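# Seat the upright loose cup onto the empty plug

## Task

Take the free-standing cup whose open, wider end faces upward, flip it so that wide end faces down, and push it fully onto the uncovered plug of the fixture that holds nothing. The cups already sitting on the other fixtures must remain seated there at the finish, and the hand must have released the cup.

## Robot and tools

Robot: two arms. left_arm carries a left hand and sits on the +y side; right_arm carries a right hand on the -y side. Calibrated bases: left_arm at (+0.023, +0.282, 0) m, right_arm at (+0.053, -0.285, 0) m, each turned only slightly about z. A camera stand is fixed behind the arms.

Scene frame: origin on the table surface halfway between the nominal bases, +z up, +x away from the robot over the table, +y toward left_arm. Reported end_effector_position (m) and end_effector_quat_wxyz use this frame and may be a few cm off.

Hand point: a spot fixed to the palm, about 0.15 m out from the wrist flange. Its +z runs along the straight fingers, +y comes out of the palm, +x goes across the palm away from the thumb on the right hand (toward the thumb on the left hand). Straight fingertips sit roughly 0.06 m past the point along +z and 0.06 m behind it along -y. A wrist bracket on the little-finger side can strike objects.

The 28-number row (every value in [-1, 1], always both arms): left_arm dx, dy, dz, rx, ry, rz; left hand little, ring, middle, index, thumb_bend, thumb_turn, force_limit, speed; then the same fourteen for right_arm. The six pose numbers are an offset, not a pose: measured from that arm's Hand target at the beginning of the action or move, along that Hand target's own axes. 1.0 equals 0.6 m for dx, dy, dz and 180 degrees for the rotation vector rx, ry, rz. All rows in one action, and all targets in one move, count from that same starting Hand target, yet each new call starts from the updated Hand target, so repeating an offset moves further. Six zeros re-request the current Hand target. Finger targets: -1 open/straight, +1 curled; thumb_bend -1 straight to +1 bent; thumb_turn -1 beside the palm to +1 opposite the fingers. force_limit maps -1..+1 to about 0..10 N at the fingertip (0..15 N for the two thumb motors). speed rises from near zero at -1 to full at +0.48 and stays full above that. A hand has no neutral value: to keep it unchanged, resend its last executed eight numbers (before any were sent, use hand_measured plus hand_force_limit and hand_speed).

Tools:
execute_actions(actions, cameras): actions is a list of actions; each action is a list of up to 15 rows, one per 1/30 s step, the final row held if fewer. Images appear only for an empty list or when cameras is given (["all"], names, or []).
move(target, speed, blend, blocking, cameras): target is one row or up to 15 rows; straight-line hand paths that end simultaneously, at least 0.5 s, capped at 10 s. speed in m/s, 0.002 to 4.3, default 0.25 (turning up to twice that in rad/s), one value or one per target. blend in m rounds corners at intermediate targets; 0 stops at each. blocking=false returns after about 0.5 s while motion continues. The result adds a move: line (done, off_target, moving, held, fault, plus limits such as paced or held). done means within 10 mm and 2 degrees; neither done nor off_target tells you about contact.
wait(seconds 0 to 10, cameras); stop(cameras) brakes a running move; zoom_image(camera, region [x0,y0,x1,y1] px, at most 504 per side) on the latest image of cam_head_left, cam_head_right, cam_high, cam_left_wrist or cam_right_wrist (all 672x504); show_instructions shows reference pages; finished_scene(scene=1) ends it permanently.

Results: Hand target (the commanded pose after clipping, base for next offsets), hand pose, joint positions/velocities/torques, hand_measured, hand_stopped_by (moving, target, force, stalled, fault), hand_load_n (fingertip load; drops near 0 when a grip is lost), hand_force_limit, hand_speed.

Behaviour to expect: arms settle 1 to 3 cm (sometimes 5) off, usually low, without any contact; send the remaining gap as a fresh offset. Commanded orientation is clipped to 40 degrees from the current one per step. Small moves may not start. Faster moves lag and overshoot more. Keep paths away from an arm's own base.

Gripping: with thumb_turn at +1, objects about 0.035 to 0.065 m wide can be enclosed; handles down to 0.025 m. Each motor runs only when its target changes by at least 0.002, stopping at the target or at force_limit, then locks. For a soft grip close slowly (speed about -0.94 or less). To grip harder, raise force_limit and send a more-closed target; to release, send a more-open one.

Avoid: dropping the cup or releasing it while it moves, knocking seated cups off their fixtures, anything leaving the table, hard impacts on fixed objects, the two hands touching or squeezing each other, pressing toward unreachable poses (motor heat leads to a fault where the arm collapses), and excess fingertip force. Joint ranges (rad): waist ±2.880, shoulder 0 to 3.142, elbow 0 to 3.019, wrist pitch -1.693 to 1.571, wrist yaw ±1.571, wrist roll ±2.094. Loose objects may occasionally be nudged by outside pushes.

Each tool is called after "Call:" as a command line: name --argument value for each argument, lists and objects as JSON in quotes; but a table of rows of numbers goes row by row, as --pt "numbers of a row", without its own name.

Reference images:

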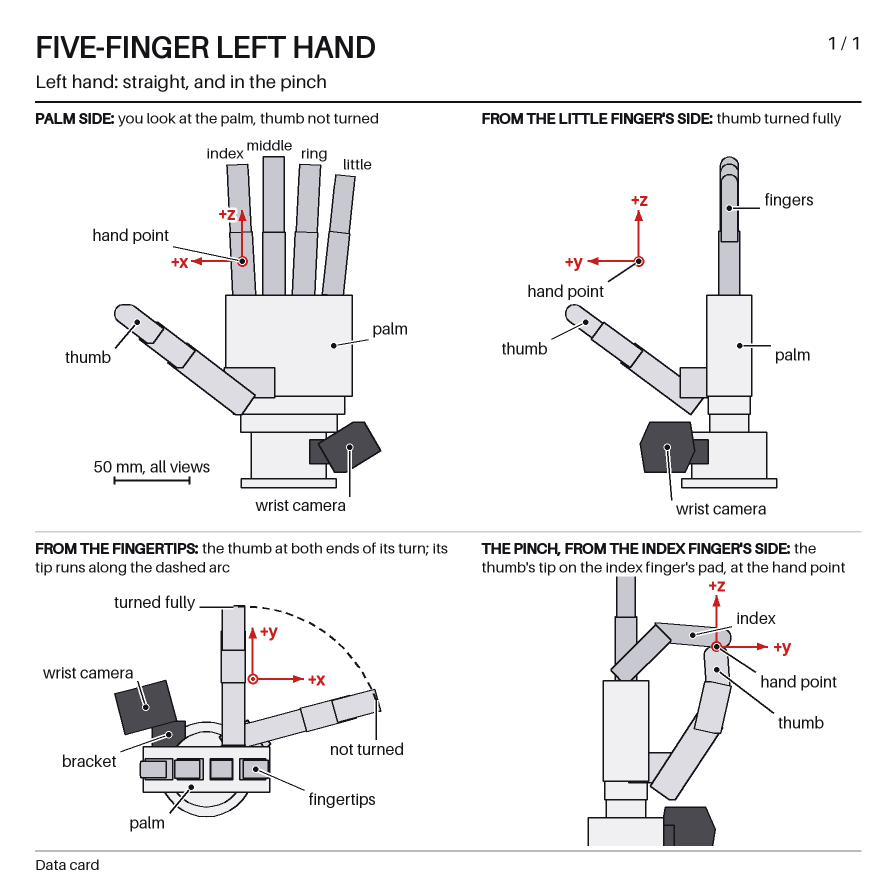

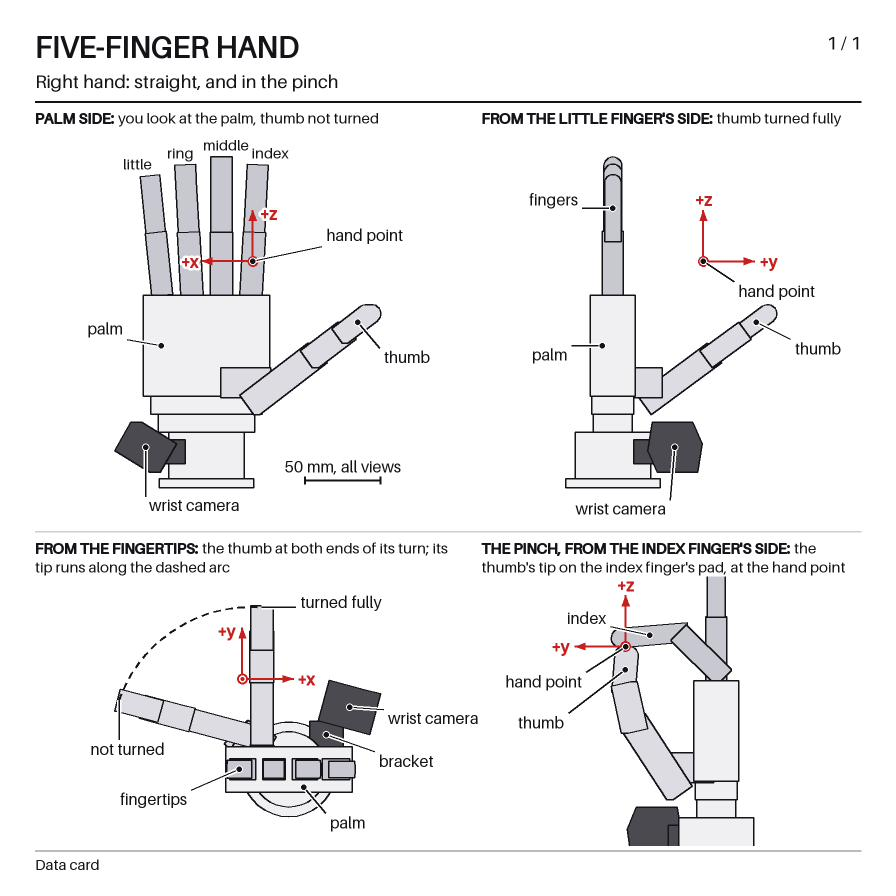

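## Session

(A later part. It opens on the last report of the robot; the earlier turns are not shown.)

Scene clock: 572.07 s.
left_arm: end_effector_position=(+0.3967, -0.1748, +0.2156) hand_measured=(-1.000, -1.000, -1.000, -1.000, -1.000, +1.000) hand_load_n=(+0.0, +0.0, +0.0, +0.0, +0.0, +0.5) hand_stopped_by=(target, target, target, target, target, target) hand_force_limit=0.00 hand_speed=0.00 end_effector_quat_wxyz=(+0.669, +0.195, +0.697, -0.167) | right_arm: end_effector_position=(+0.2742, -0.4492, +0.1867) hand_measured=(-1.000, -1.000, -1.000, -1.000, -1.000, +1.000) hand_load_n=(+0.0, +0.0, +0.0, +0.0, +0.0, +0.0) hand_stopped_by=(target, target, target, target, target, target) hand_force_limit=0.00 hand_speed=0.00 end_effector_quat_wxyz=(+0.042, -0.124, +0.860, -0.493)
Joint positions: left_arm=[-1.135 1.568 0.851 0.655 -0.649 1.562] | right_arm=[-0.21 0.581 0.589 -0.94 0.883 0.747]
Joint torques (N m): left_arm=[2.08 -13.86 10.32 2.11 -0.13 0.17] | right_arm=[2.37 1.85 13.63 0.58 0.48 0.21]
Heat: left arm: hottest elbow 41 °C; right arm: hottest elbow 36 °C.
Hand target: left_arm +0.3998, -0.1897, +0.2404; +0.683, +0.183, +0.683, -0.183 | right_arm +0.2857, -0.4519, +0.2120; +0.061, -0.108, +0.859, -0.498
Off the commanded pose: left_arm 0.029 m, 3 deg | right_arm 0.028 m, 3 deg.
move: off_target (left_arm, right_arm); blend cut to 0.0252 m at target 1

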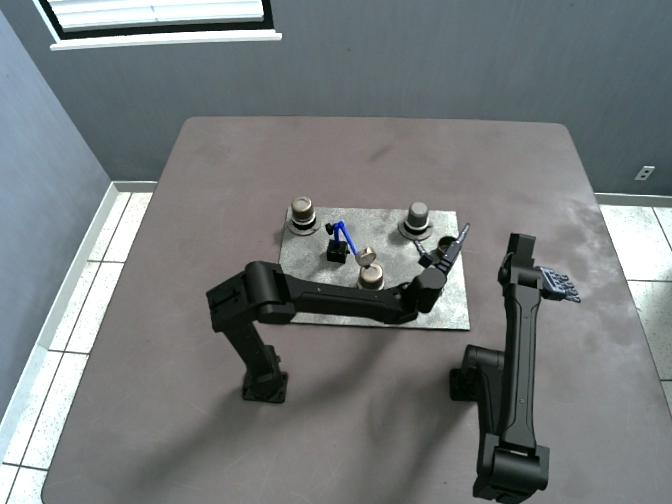

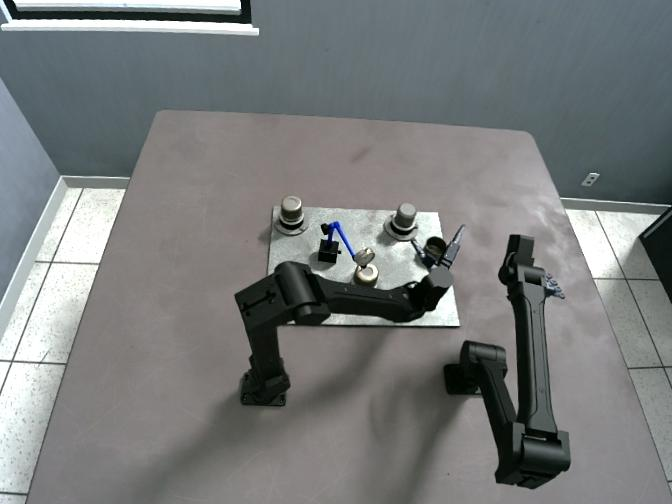

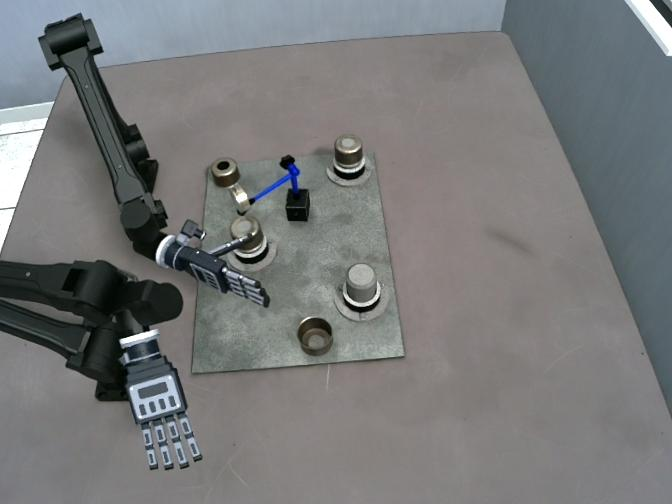

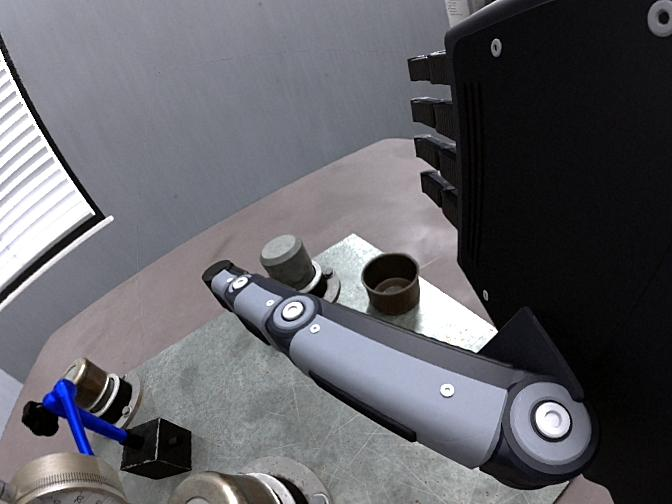

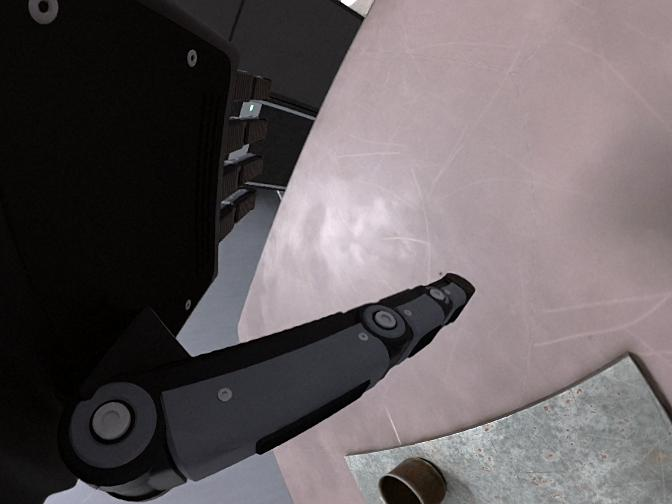

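Call:
move --target '[0.217,0,0,0,0,0,-1,-1,-1,-1,-1,1,0,0, 0,0,0,0,0,0,-1,-1,-1,-1,-1,1,0,0]' --speed 0.2 --cameras '["cam_high","cam_head_right","cam_left_wrist"]'

Call:
zoom_image --camera "cam_high" --region '[120, 180, 420, 400]'

Scene clock: 629.20 s.
left_arm: end_effector_position=(+0.4016, -0.1862, +0.1052) hand_measured=(-1.000, -1.000, -1.000, -1.000, -1.000, +1.000) hand_load_n=(+0.0, +0.0, +0.0, +0.0, +0.0, +0.5) hand_stopped_by=(target, target, target, target, target, target) hand_force_limit=0.00 hand_speed=0.00 end_effector_quat_wxyz=(+0.678, +0.185, +0.689, -0.178) | right_arm: end_effector_position=(+0.2742, -0.4492, +0.1867) hand_measured=(-1.000, -1.000, -1.000, -1.000, -1.000, +1.000) hand_load_n=(+0.0, +0.0, +0.0, +0.0, +0.0, +0.0) hand_stopped_by=(target, target, target, target, target, target) hand_force_limit=0.00 hand_speed=0.00 end_effector_quat_wxyz=(+0.042, -0.124, +0.860, -0.493)
Joint positions: left_arm=[-1.135 1.87 0.817 1.032 -0.649 1.563] | right_arm=[-0.21 0.581 0.589 -0.94 0.883 0.747]
Joint torques (N m): left_arm=[1.9 -15.56 5.65 2.06 -0.09 0.16] | right_arm=[2.32 1.79 13.68 0.58 0.48 0.2]
Heat: left arm: hottest elbow 41 °C; right arm: hottest elbow 40 °C.
Hand target: left_arm +0.3999, -0.1898, +0.1102; +0.683, +0.183, +0.683, -0.183 | right_arm +0.2857, -0.4519, +0.2120; +0.061, -0.108, +0.859, -0.498
Off the commanded pose: left_arm 0.006 m, 1 deg | right_arm 0.028 m, 3 deg.
move: off_target (right_arm)
Images, in order (width x height): cam_head_right 672x504, cam_high 672x504, cam_left_wrist 672x504.

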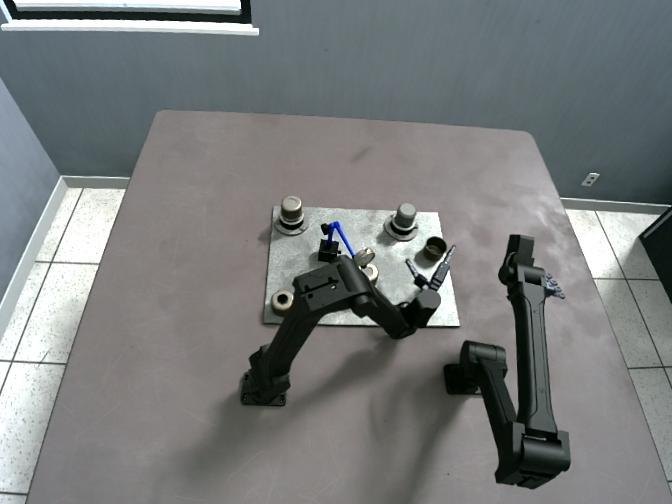

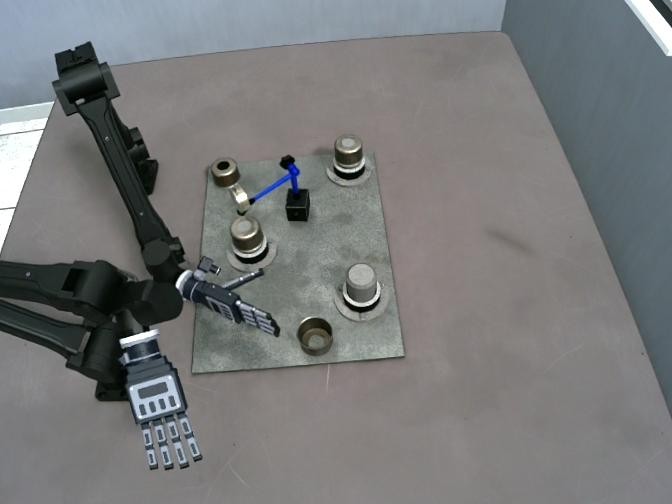

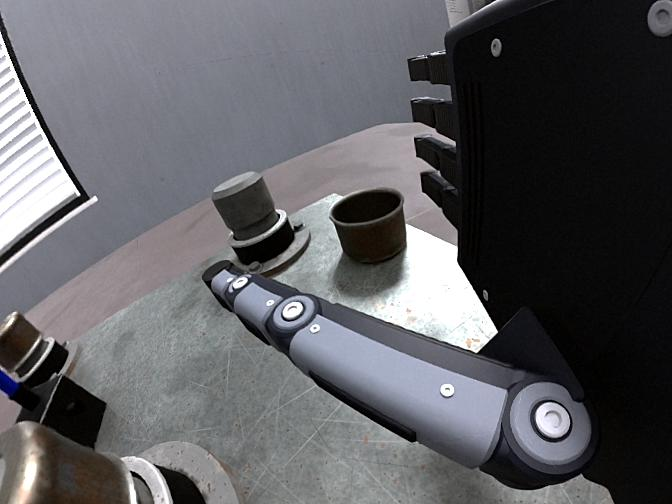

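Scaled by 1.680.

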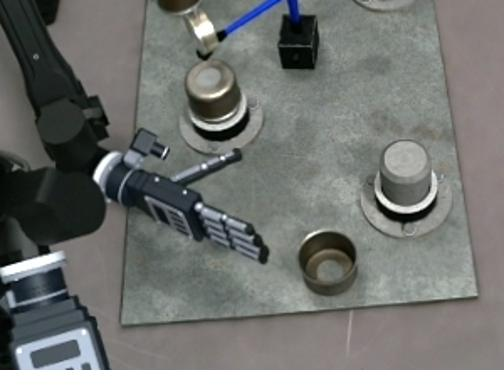

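Call:
move --target '[0.075,0,0,0,0,0,-1,-1,-1,-1,-1,1,0,0, 0,0,0,0,0,0,-1,-1,-1,-1,-1,1,0,0]' --speed 0.15 --cameras '["cam_high","cam_head_right","cam_left_wrist"]'

Call:
zoom_image --camera "cam_high" --region '[160, 200, 400, 380]'

Call:
zoom_image --camera "cam_head_right" --region '[360, 200, 500, 340]'

Scene clock: 661.50 s.
left_arm: end_effector_position=(+0.4010, -0.1849, +0.0619) hand_measured=(-1.000, -1.000, -1.000, -1.000, -1.000, +1.000) hand_load_n=(+0.0, +0.0, +0.0, +0.0, +0.0, +0.5) hand_stopped_by=(target, target, target, target, target, target) hand_force_limit=0.00 hand_speed=0.00 end_effector_quat_wxyz=(+0.678, +0.184, +0.688, -0.179) | right_arm: end_effector_position=(+0.2742, -0.4492, +0.1867) hand_measured=(-1.000, -1.000, -1.000, -1.000, -1.000, +1.000) hand_load_n=(+0.0, +0.0, +0.0, +0.0, +0.0, +0.0) hand_stopped_by=(target, target, target, target, target, target) hand_force_limit=0.00 hand_speed=0.00 end_effector_quat_wxyz=(+0.042, -0.124, +0.860, -0.493)
Joint positions: left_arm=[-1.135 1.989 0.817 1.152 -0.649 1.563] | right_arm=[-0.21 0.581 0.589 -0.94 0.883 0.747]
Joint torques (N m): left_arm=[1.67 -15.68 5.3 2.11 -0.09 0.15] | right_arm=[2.32 1.9 13.65 0.58 0.48 0.2]
Heat: left arm: hottest elbow 37 °C; right arm: hottest elbow 42 °C.
Hand target: left_arm +0.3999, -0.1898, +0.0652; +0.683, +0.183, +0.683, -0.183 | right_arm +0.2857, -0.4519, +0.2120; +0.061, -0.108, +0.859, -0.498
Off the commanded pose: left_arm 0.006 m, 1 deg | right_arm 0.028 m, 3 deg.
move: off_target (right_arm)
Images, in order (width x height): cam_head_right 672x504, cam_high 672x504, cam_left_wrist 672x504.

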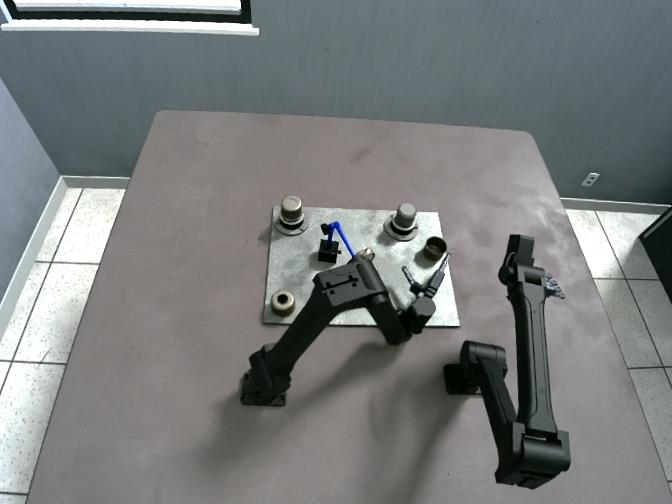

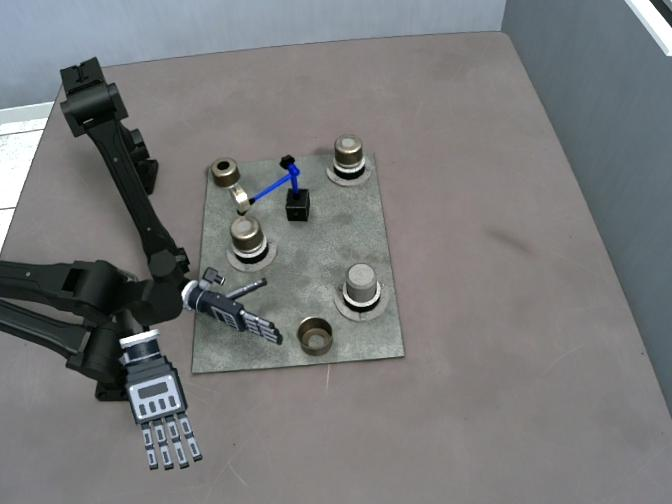

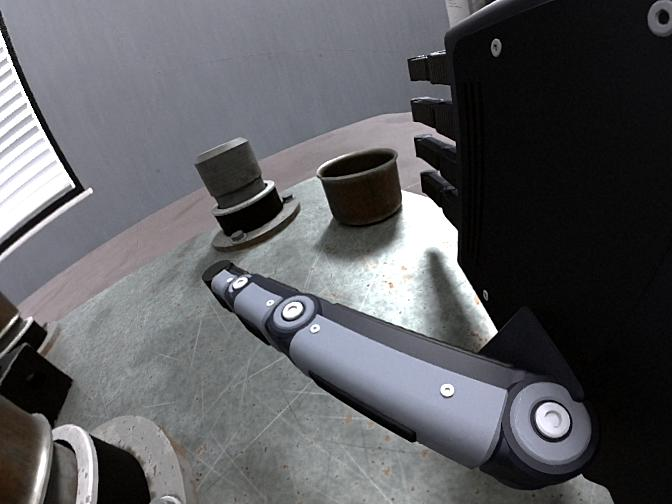

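Scaled by 2.100.

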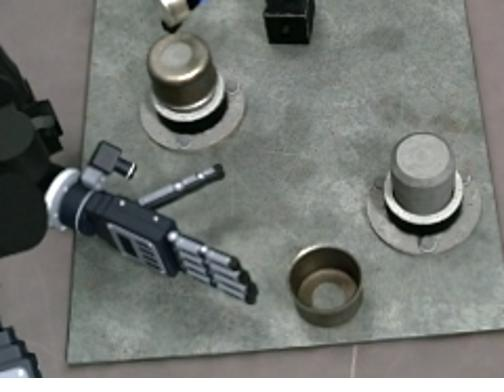

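Scaled by 3.600.

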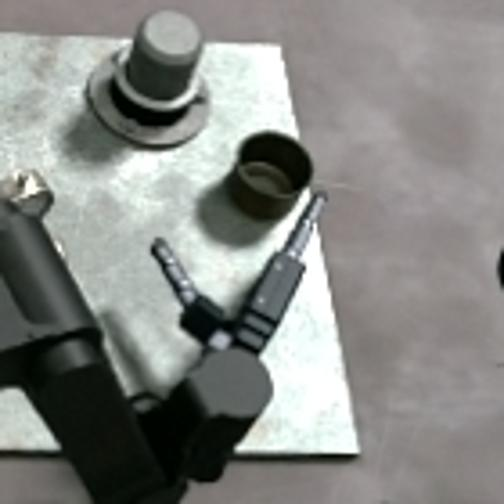

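Call:
move --target '[0.04,0,0,0,0,0,-1,-1,-1,-1,-1,1,0,0, 0,0,0,0,0,0,-1,-1,-1,-1,-1,1,0,0]' --speed 0.1 --cameras '["cam_high","cam_head_right","cam_left_wrist"]'

Call:
zoom_image --camera "cam_high" --region '[180, 250, 360, 385]'

Call:
zoom_image --camera "cam_head_right" --region '[390, 220, 480, 340]'

Scene clock: 703.07 s.
left_arm: end_effector_position=(+0.3999, -0.1824, +0.0392) hand_measured=(-1.000, -1.000, -1.000, -1.000, -1.000, +1.000) hand_load_n=(+0.0, +0.0, +0.0, +0.0, +0.0, +0.0) hand_stopped_by=(target, target, target, target, target, target) hand_force_limit=0.00 hand_speed=0.00 end_effector_quat_wxyz=(+0.678, +0.185, +0.689, -0.178) | right_arm: end_effector_position=(+0.2742, -0.4492, +0.1867) hand_measured=(-1.000, -1.000, -1.000, -1.000, -1.000, +1.000) hand_load_n=(+0.0, +0.0, +0.0, +0.0, +0.0, +0.0) hand_stopped_by=(target, target, target, target, target, target) hand_force_limit=0.00 hand_speed=0.00 end_effector_quat_wxyz=(+0.042, -0.124, +0.860, -0.493)
Joint positions: left_arm=[-1.135 2.05 0.817 1.212 -0.649 1.563] | right_arm=[-0.21 0.581 0.589 -0.94 0.883 0.747]
Joint torques (N m): left_arm=[1.79 -15.79 5.29 2.02 -0.08 0.17] | right_arm=[2.43 1.85 13.64 0.62 0.48 0.2]
Heat: left arm: hottest elbow 34 °C; right arm: hottest elbow 43 °C.
Hand target: left_arm +0.3999, -0.1898, +0.0411; +0.683, +0.183, +0.683, -0.183 | right_arm +0.2857, -0.4519, +0.2120; +0.061, -0.108, +0.859, -0.498
Off the commanded pose: left_arm 0.008 m, 1 deg | right_arm 0.028 m, 3 deg.
move: off_target (right_arm)
Images, in order (width x height): cam_head_right 672x504, cam_high 672x504, cam_left_wrist 672x504.

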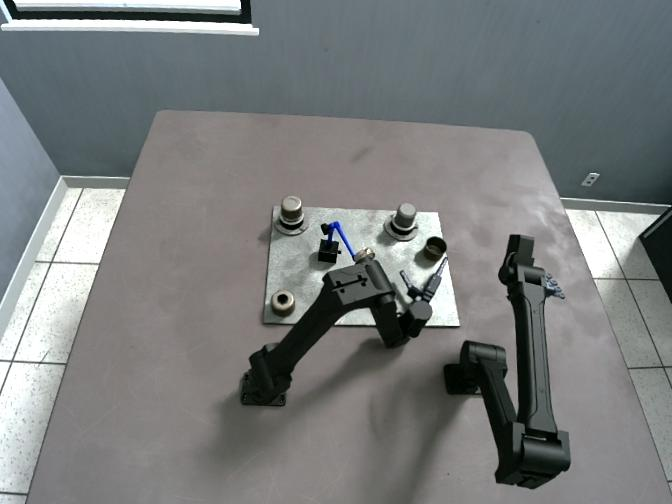

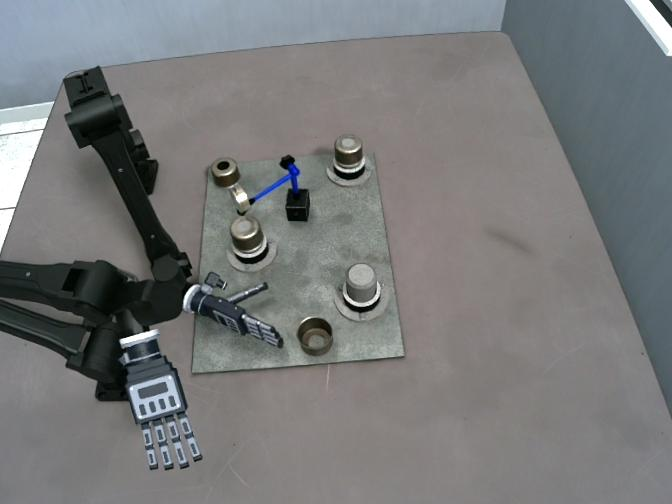

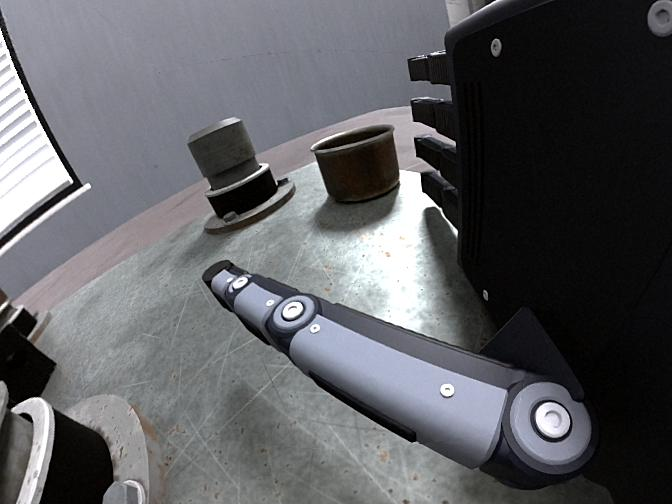

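Scaled by 2.800.

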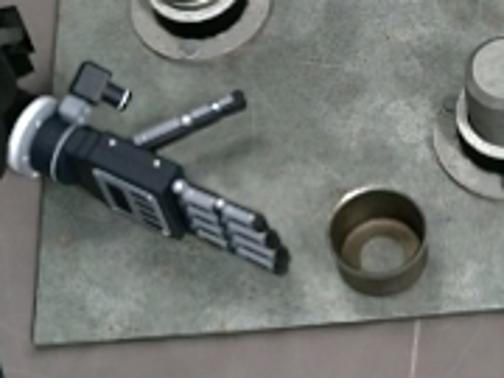

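Scaled by 4.200.

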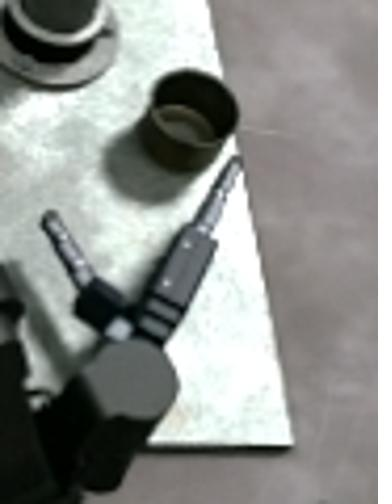

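Call:
move --target '[0.010,0,0.1417,0,0,0,-1,-1,-1,-1,-1,1,0,0, 0,0,0,0,0,0,-1,-1,-1,-1,-1,1,0,0]' --speed 0.1 --cameras '["cam_high","cam_head_right","cam_left_wrist"]'

Call:
zoom_image --camera "cam_high" --region '[200, 250, 380, 385]'

Call:
zoom_image --camera "cam_head_right" --region '[390, 200, 480, 320]'

Call:
zoom_image --camera "cam_left_wrist" --region '[160, 40, 480, 280]'

Scene clock: 722.83 s.
left_arm: end_effector_position=(+0.4657, -0.2271, +0.0395) hand_measured=(-1.000, -1.000, -1.000, -1.000, -1.000, +1.000) hand_load_n=(+0.0, +0.0, +0.0, +0.0, +0.0, +0.0) hand_stopped_by=(target, target, target, target, target, target) hand_force_limit=0.00 hand_speed=0.00 end_effector_quat_wxyz=(+0.682, +0.182, +0.683, -0.188) | right_arm: end_effector_position=(+0.2742, -0.4492, +0.1867) hand_measured=(-1.000, -1.000, -1.000, -1.000, -1.000, +1.000) hand_load_n=(+0.0, +0.0, +0.0, +0.0, +0.0, +0.0) hand_stopped_by=(target, target, target, target, target, target) hand_force_limit=0.00 hand_speed=0.00 end_effector_quat_wxyz=(+0.042, -0.124, +0.860, -0.493)
Joint positions: left_arm=[-1.051 2.136 1.02 1.117 -0.555 1.563] | right_arm=[-0.21 0.581 0.589 -0.94 0.883 0.747]
Joint torques (N m): left_arm=[3.08 -17.49 6.99 1.22 0.07 0.16] | right_arm=[2.37 1.79 13.67 0.58 0.48 0.2]
Heat: left arm: hottest elbow 34 °C; right arm: hottest elbow 43 °C.
Hand target: left_arm +0.4734, -0.2325, +0.0351; +0.683, +0.183, +0.683, -0.183 | right_arm +0.2857, -0.4519, +0.2120; +0.061, -0.108, +0.859, -0.498
Off the commanded pose: left_arm 0.010 m, 1 deg | right_arm 0.028 m, 3 deg.
move: off_target (right_arm)
Images, in order (width x height): cam_head_right 672x504, cam_high 672x504, cam_left_wrist 672x504.

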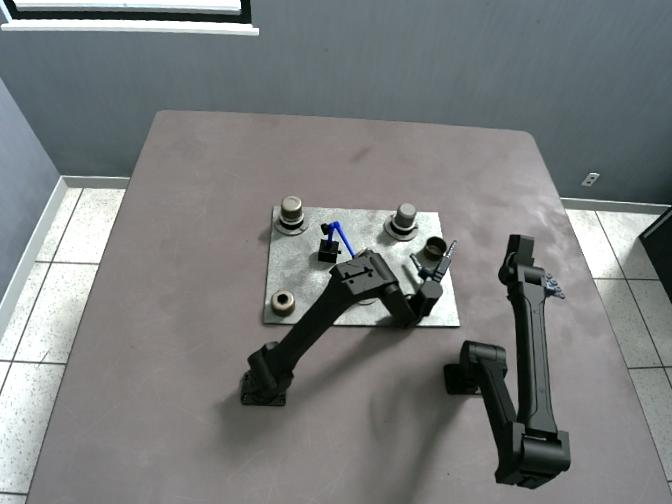

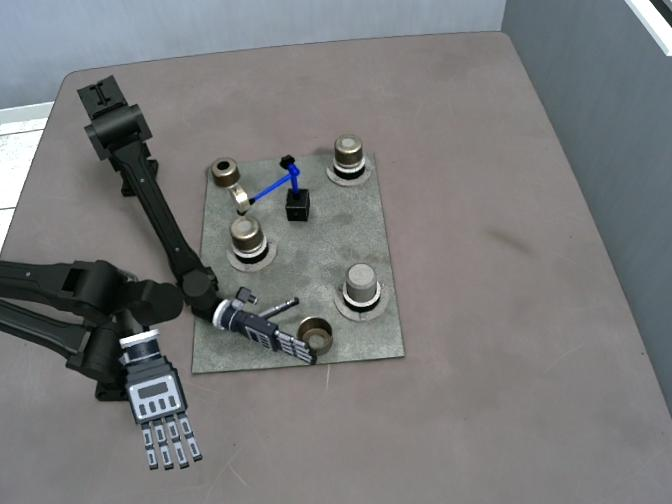

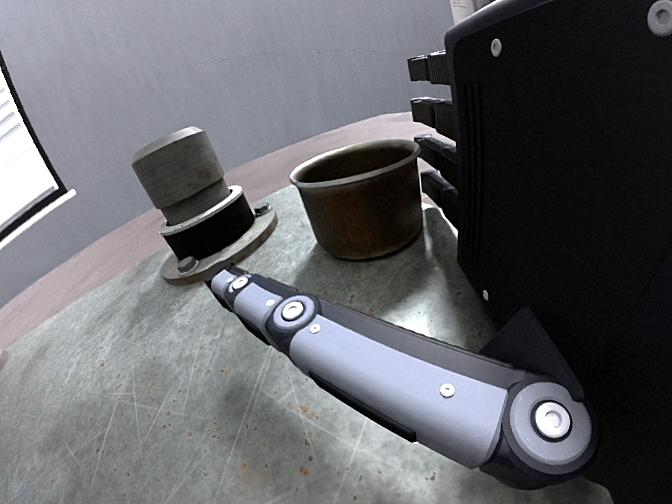

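Scaled by 2.800.

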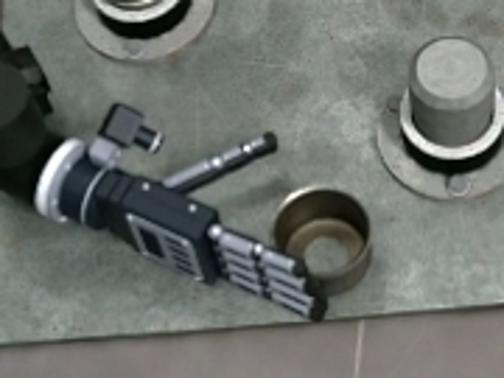

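Scaled by 4.200.

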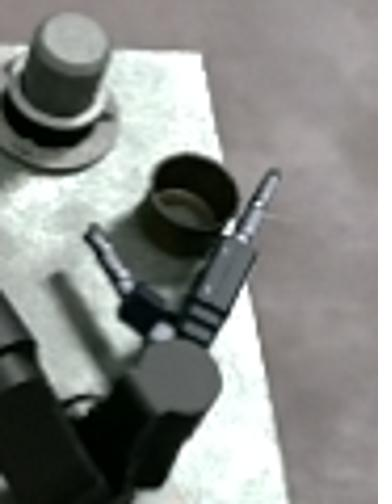

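Scaled by 1.575 from the camera's 672x504 image, which has a finer 960x720 frame.

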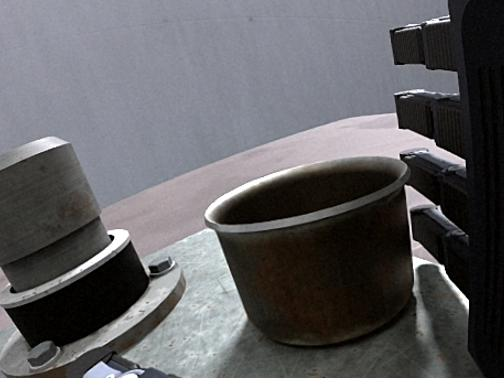

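Call:
move --pt "0.015 0.0067 0 0 0 0 -1 -1 -1 -1 -1 1 0 0 0 0 0 0 0 0 -1 -1 -1 -1 -1 1 0 0" --pt "0.015 0.0067 0.055 0 0 0 -1 -1 -1 -1 -1 1 0 0 0 0 0 0 0 0 -1 -1 -1 -1 -1 1 0 0" --speed 0.08 --cameras '["cam_high","cam_head_right","cam_left_wrist"]'

Call:
zoom_image --camera "cam_high" --region '[200, 250, 380, 385]'

Call:
zoom_image --camera "cam_left_wrist" --region '[160, 40, 560, 340]'

Scene clock: 749.47 s.
left_arm: end_effector_position=(+0.4961, -0.2401, +0.0313) hand_measured=(-1.000, -1.000, -1.000, -1.000, -1.000, +1.000) hand_load_n=(+0.0, +0.0, +0.0, +0.0, +0.0, +0.5) hand_stopped_by=(target, target, target, target, target, target) hand_force_limit=0.00 hand_speed=0.00 end_effector_quat_wxyz=(+0.682, +0.182, +0.683, -0.187) | right_arm: end_effector_position=(+0.2742, -0.4492, +0.1867) hand_measured=(-1.000, -1.000, -1.000, -1.000, -1.000, +1.000) hand_load_n=(+0.0, +0.0, +0.0, +0.0, +0.0, +0.0) hand_stopped_by=(target, target, target, target, target, target) hand_force_limit=0.00 hand_speed=0.00 end_effector_quat_wxyz=(+0.042, -0.124, +0.860, -0.493)
Joint positions: left_arm=[-1.013 2.189 1.107 1.083 -0.517 1.563] | right_arm=[-0.21 0.581 0.589 -0.94 0.883 0.747]
Joint torques (N m): left_arm=[2.61 -18.32 7.43 1.32 0.04 0.13] | right_arm=[2.43 1.79 13.65 0.58 0.47 0.2]
Heat: left arm: hottest elbow 35 °C; right arm: hottest elbow 43 °C.
Hand target: left_arm +0.5040, -0.2455, +0.0263; +0.683, +0.183, +0.683, -0.183 | right_arm +0.2857, -0.4519, +0.2120; +0.061, -0.108, +0.859, -0.498
Off the commanded pose: left_arm 0.011 m, 1 deg | right_arm 0.028 m, 3 deg.
move: off_target (left_arm, right_arm)
Images, in order (width x height): cam_head_right 672x504, cam_high 672x504, cam_left_wrist 672x504.

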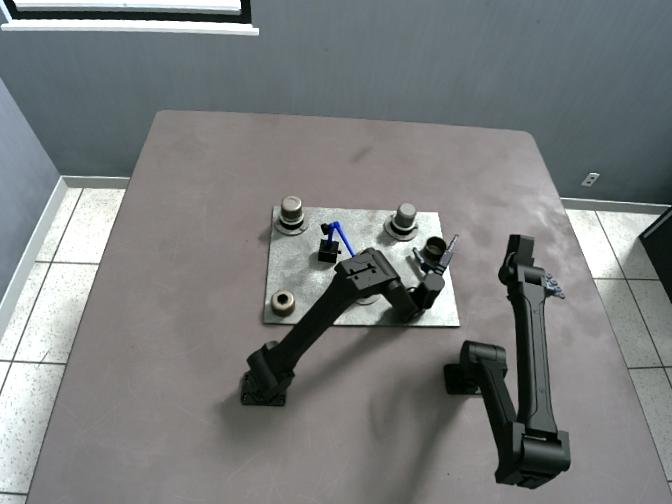

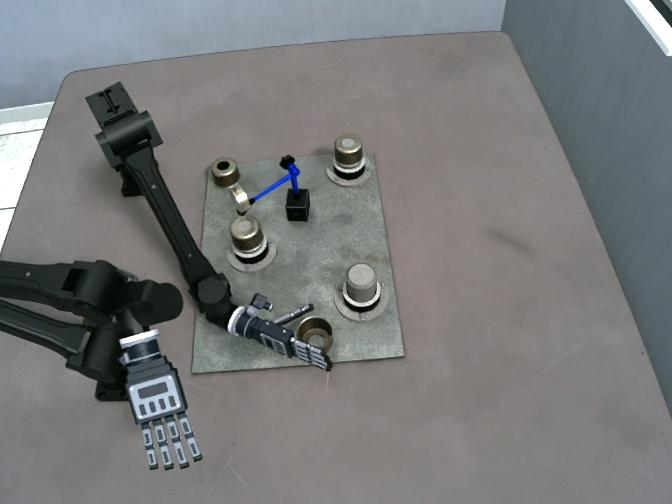

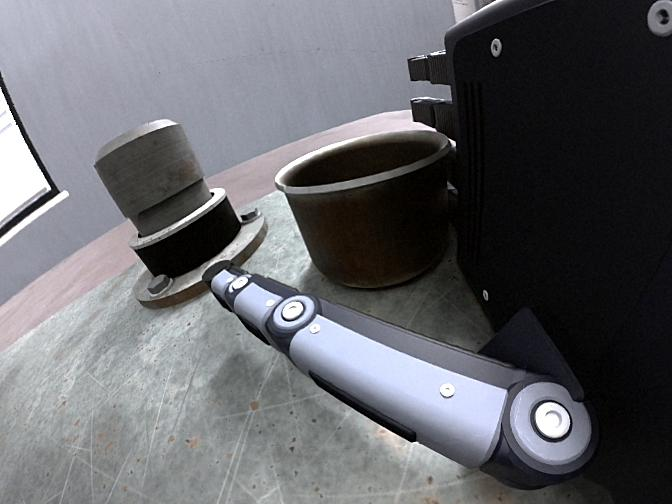

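Scaled by 2.800.

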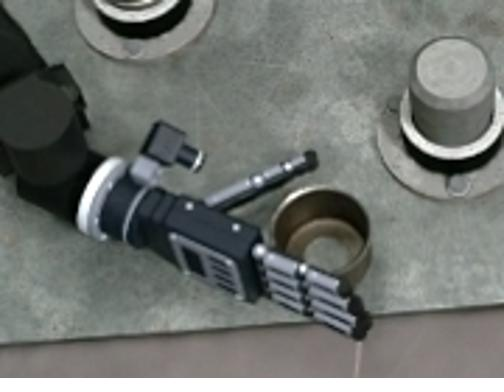

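Scaled by 1.260 from the camera's 672x504 image, which has a finer 960x720 frame.

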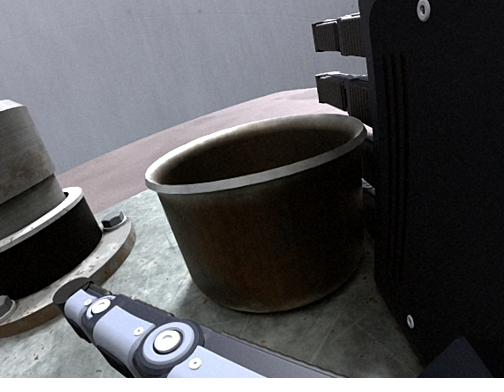

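Call:
move --target '[0,0,0,0,0,0,-1,-1,0.2,0.2,0.0,1,-0.4,-0.85, 0,0,0,0,0,0,-1,-1,-1,-1,-1,1,0,0]' --speed 0.08 --cameras '["cam_high","cam_left_wrist"]'

Call:
zoom_image --camera "cam_high" --region '[200, 250, 380, 385]'

Call:
zoom_image --camera "cam_left_wrist" --region '[160, 40, 560, 340]'

Scene clock: 775.13 s.
left_arm: end_effector_position=(+0.4959, -0.2408, +0.0308) hand_measured=(-1.000, -1.000, -0.362, -0.378, -0.684, +1.000) hand_load_n=(+0.0, +0.0, +4.5, +1.0, +7.0, +1.0) hand_stopped_by=(target, target, force, force, force, target) hand_force_limit=-0.40 hand_speed=-0.85 end_effector_quat_wxyz=(+0.681, +0.184, +0.683, -0.189) | right_arm: end_effector_position=(+0.2742, -0.4492, +0.1867) hand_measured=(-1.000, -1.000, -1.000, -1.000, -1.000, +1.000) hand_load_n=(+0.0, +0.0, +0.0, +0.0, +0.0, +0.0) hand_stopped_by=(target, target, target, target, target, target) hand_force_limit=0.00 hand_speed=0.00 end_effector_quat_wxyz=(+0.042, -0.124, +0.860, -0.493)
Joint positions: left_arm=[-1.013 2.189 1.107 1.083 -0.513 1.563] | right_arm=[-0.21 0.581 0.589 -0.94 0.883 0.747]
Joint torques (N m): left_arm=[2.9 -18.37 7.43 1.25 -0.13 0.14] | right_arm=[2.37 1.9 13.64 0.58 0.48 0.2]
Heat: left arm: hottest elbow 34 °C; right arm: hottest elbow 44 °C.
Hand target: left_arm +0.5040, -0.2455, +0.0262; +0.683, +0.183, +0.683, -0.183 | right_arm +0.2857, -0.4519, +0.2120; +0.061, -0.108, +0.859, -0.498
Off the commanded pose: left_arm 0.010 m, 1 deg | right_arm 0.028 m, 3 deg.
move: off_target (right_arm)
Images, in order (width x height): cam_high 672x504, cam_left_wrist 672x504.

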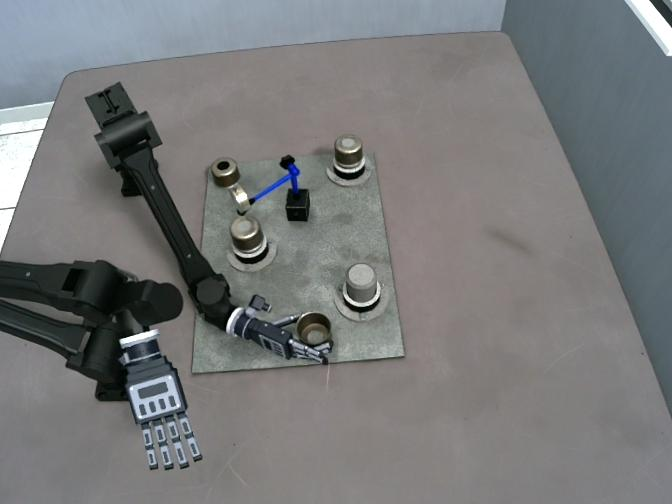

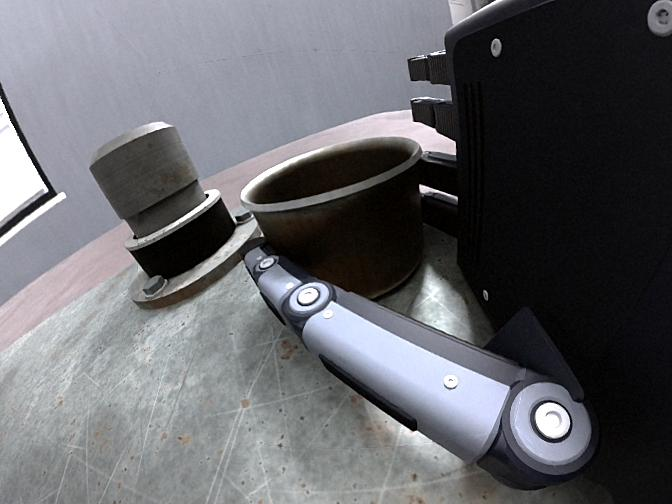

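Scaled by 2.800.

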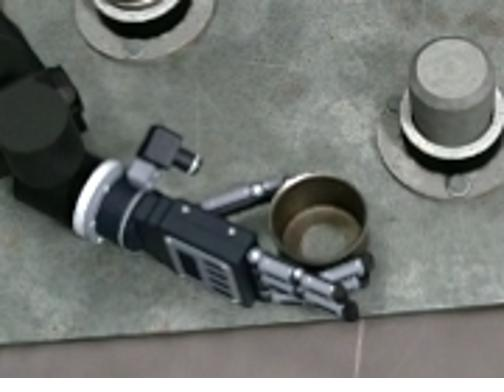

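Scaled by 1.260 from the camera's 672x504 image, which has a finer 960x720 frame.

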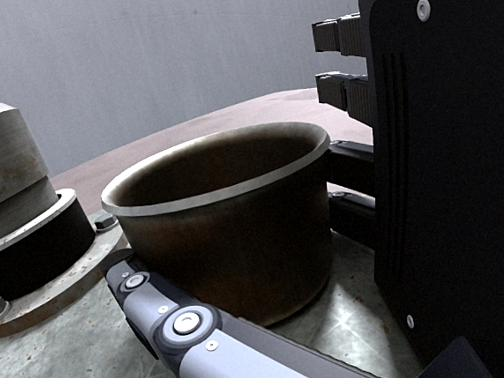

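Call:
move --target '[0,0,0,0,0,0,-1,-1,0.25,0.25,0.0,1,0.0,-0.9, 0,0,0,0,0,0,-1,-1,-1,-1,-1,1,0,0]' --speed 0.08 --cameras '["cam_high","cam_left_wrist"]'

Scene clock: 788.47 s.
left_arm: end_effector_position=(+0.4959, -0.2408, +0.0308) hand_measured=(-1.000, -1.000, -0.356, -0.352, -0.684, +1.000) hand_load_n=(+0.0, +0.0, +2.5, +6.5, +11.0, -0.5) hand_stopped_by=(target, target, force, force, force, target) hand_force_limit=0.00 hand_speed=-0.90 end_effector_quat_wxyz=(+0.681, +0.184, +0.683, -0.189) | right_arm: end_effector_position=(+0.2742, -0.4492, +0.1867) hand_measured=(-1.000, -1.000, -1.000, -1.000, -1.000, +1.000) hand_load_n=(+0.0, +0.0, +0.0, +0.0, +0.0, +0.0) hand_stopped_by=(target, target, target, target, target, target) hand_force_limit=0.00 hand_speed=0.00 end_effector_quat_wxyz=(+0.042, -0.124, +0.860, -0.493)
Joint positions: left_arm=[-1.013 2.189 1.107 1.083 -0.513 1.563] | right_arm=[-0.21 0.581 0.589 -0.94 0.883 0.747]
Joint torques (N m): left_arm=[3.14 -18.08 7.38 1.18 -0.11 0.14] | right_arm=[2.37 1.85 13.65 0.59 0.48 0.21]
Heat: left arm: hottest elbow 34 °C; right arm: hottest elbow 44 °C.
Hand target: left_arm +0.5040, -0.2455, +0.0263; +0.683, +0.183, +0.683, -0.183 | right_arm +0.2857, -0.4519, +0.2120; +0.061, -0.108, +0.859, -0.498
Off the commanded pose: left_arm 0.010 m, 1 deg | right_arm 0.028 m, 3 deg.
move: off_target (right_arm)
Images, in order (width x height): cam_high 672x504, cam_left_wrist 672x504.

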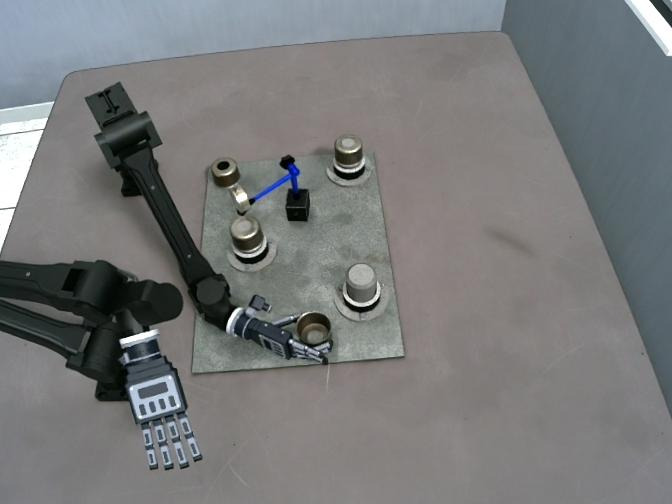

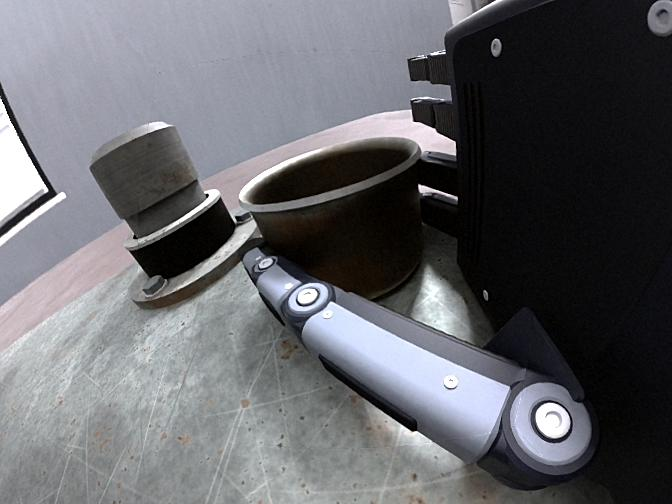

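Call:
move --target '[-0.07,0,0,0,0,0,-1,-1,0.25,0.25,0.0,1,0.0,-0.9, 0,0,0,0,0,0,-1,-1,-1,-1,-1,1,0,0]' --speed 0.06 --cameras '["cam_high","cam_left_wrist"]'

Call:
zoom_image --camera "cam_high" --region '[200, 230, 380, 365]'

Scene clock: 798.63 s.
left_arm: end_effector_position=(+0.4959, -0.2408, +0.0331) hand_measured=(-1.000, -1.000, -0.356, -0.352, -0.684, +1.000) hand_load_n=(+0.0, +0.0, +2.0, +7.0, +11.5, +0.0) hand_stopped_by=(target, target, force, force, force, target) hand_force_limit=0.00 hand_speed=-0.90 end_effector_quat_wxyz=(+0.667, +0.199, +0.696, -0.174) | right_arm: end_effector_position=(+0.2742, -0.4492, +0.1867) hand_measured=(-1.000, -1.000, -1.000, -1.000, -1.000, +1.000) hand_load_n=(-0.5, +0.0, +0.0, +0.0, +0.0, +0.0) hand_stopped_by=(target, target, target, target, target, target) hand_force_limit=0.00 hand_speed=0.00 end_effector_quat_wxyz=(+0.042, -0.124, +0.860, -0.493)
Joint positions: left_arm=[-1.013 2.158 1.107 0.995 -0.513 1.567] | right_arm=[-0.21 0.581 0.589 -0.94 0.883 0.747]
Joint torques (N m): left_arm=[3.08 -23.12 6.57 1.61 -0.19 0.12] | right_arm=[2.37 1.9 13.64 0.59 0.48 0.2]
Heat: left arm: hottest elbow 34 °C; right arm: hottest elbow 44 °C.
Hand target: left_arm +0.5040, -0.2455, +0.0682; +0.683, +0.183, +0.683, -0.183 | right_arm +0.2857, -0.4519, +0.2120; +0.061, -0.108, +0.859, -0.498
Off the commanded pose: left_arm 0.036 m, 3 deg | right_arm 0.028 m, 3 deg.
move: off_target (left_arm, right_arm)
Images, in order (width x height): cam_high 672x504, cam_left_wrist 672x504.

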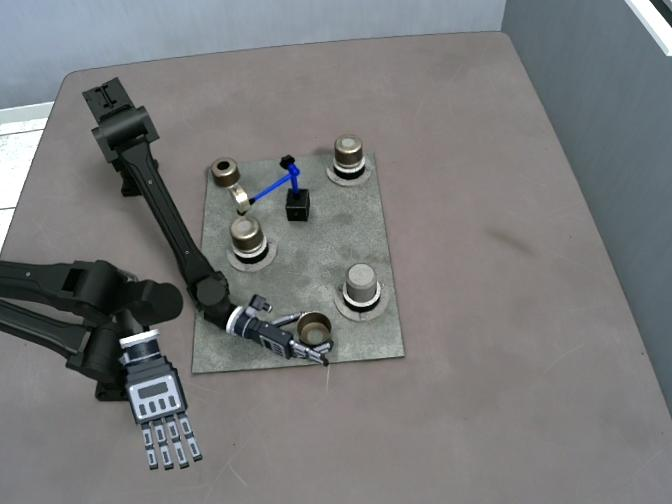

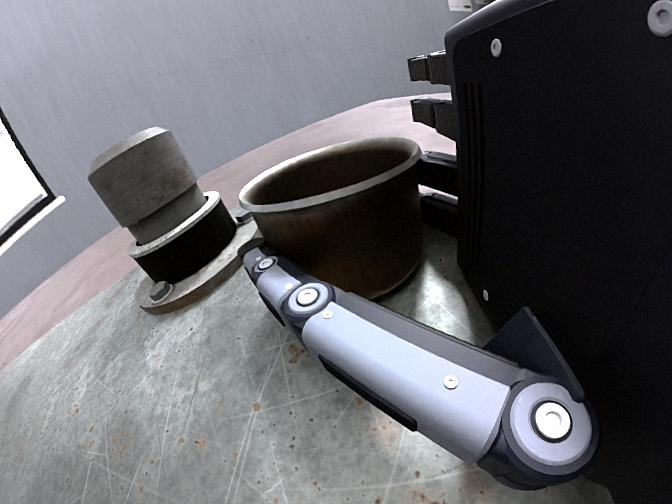

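Scaled by 2.800.

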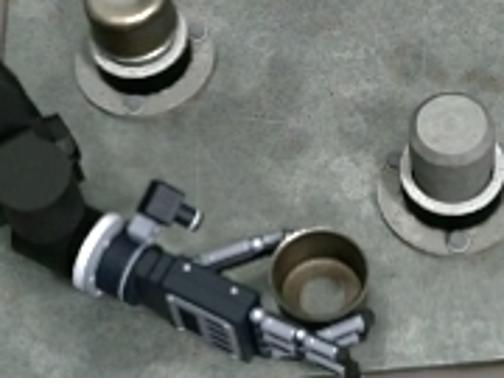

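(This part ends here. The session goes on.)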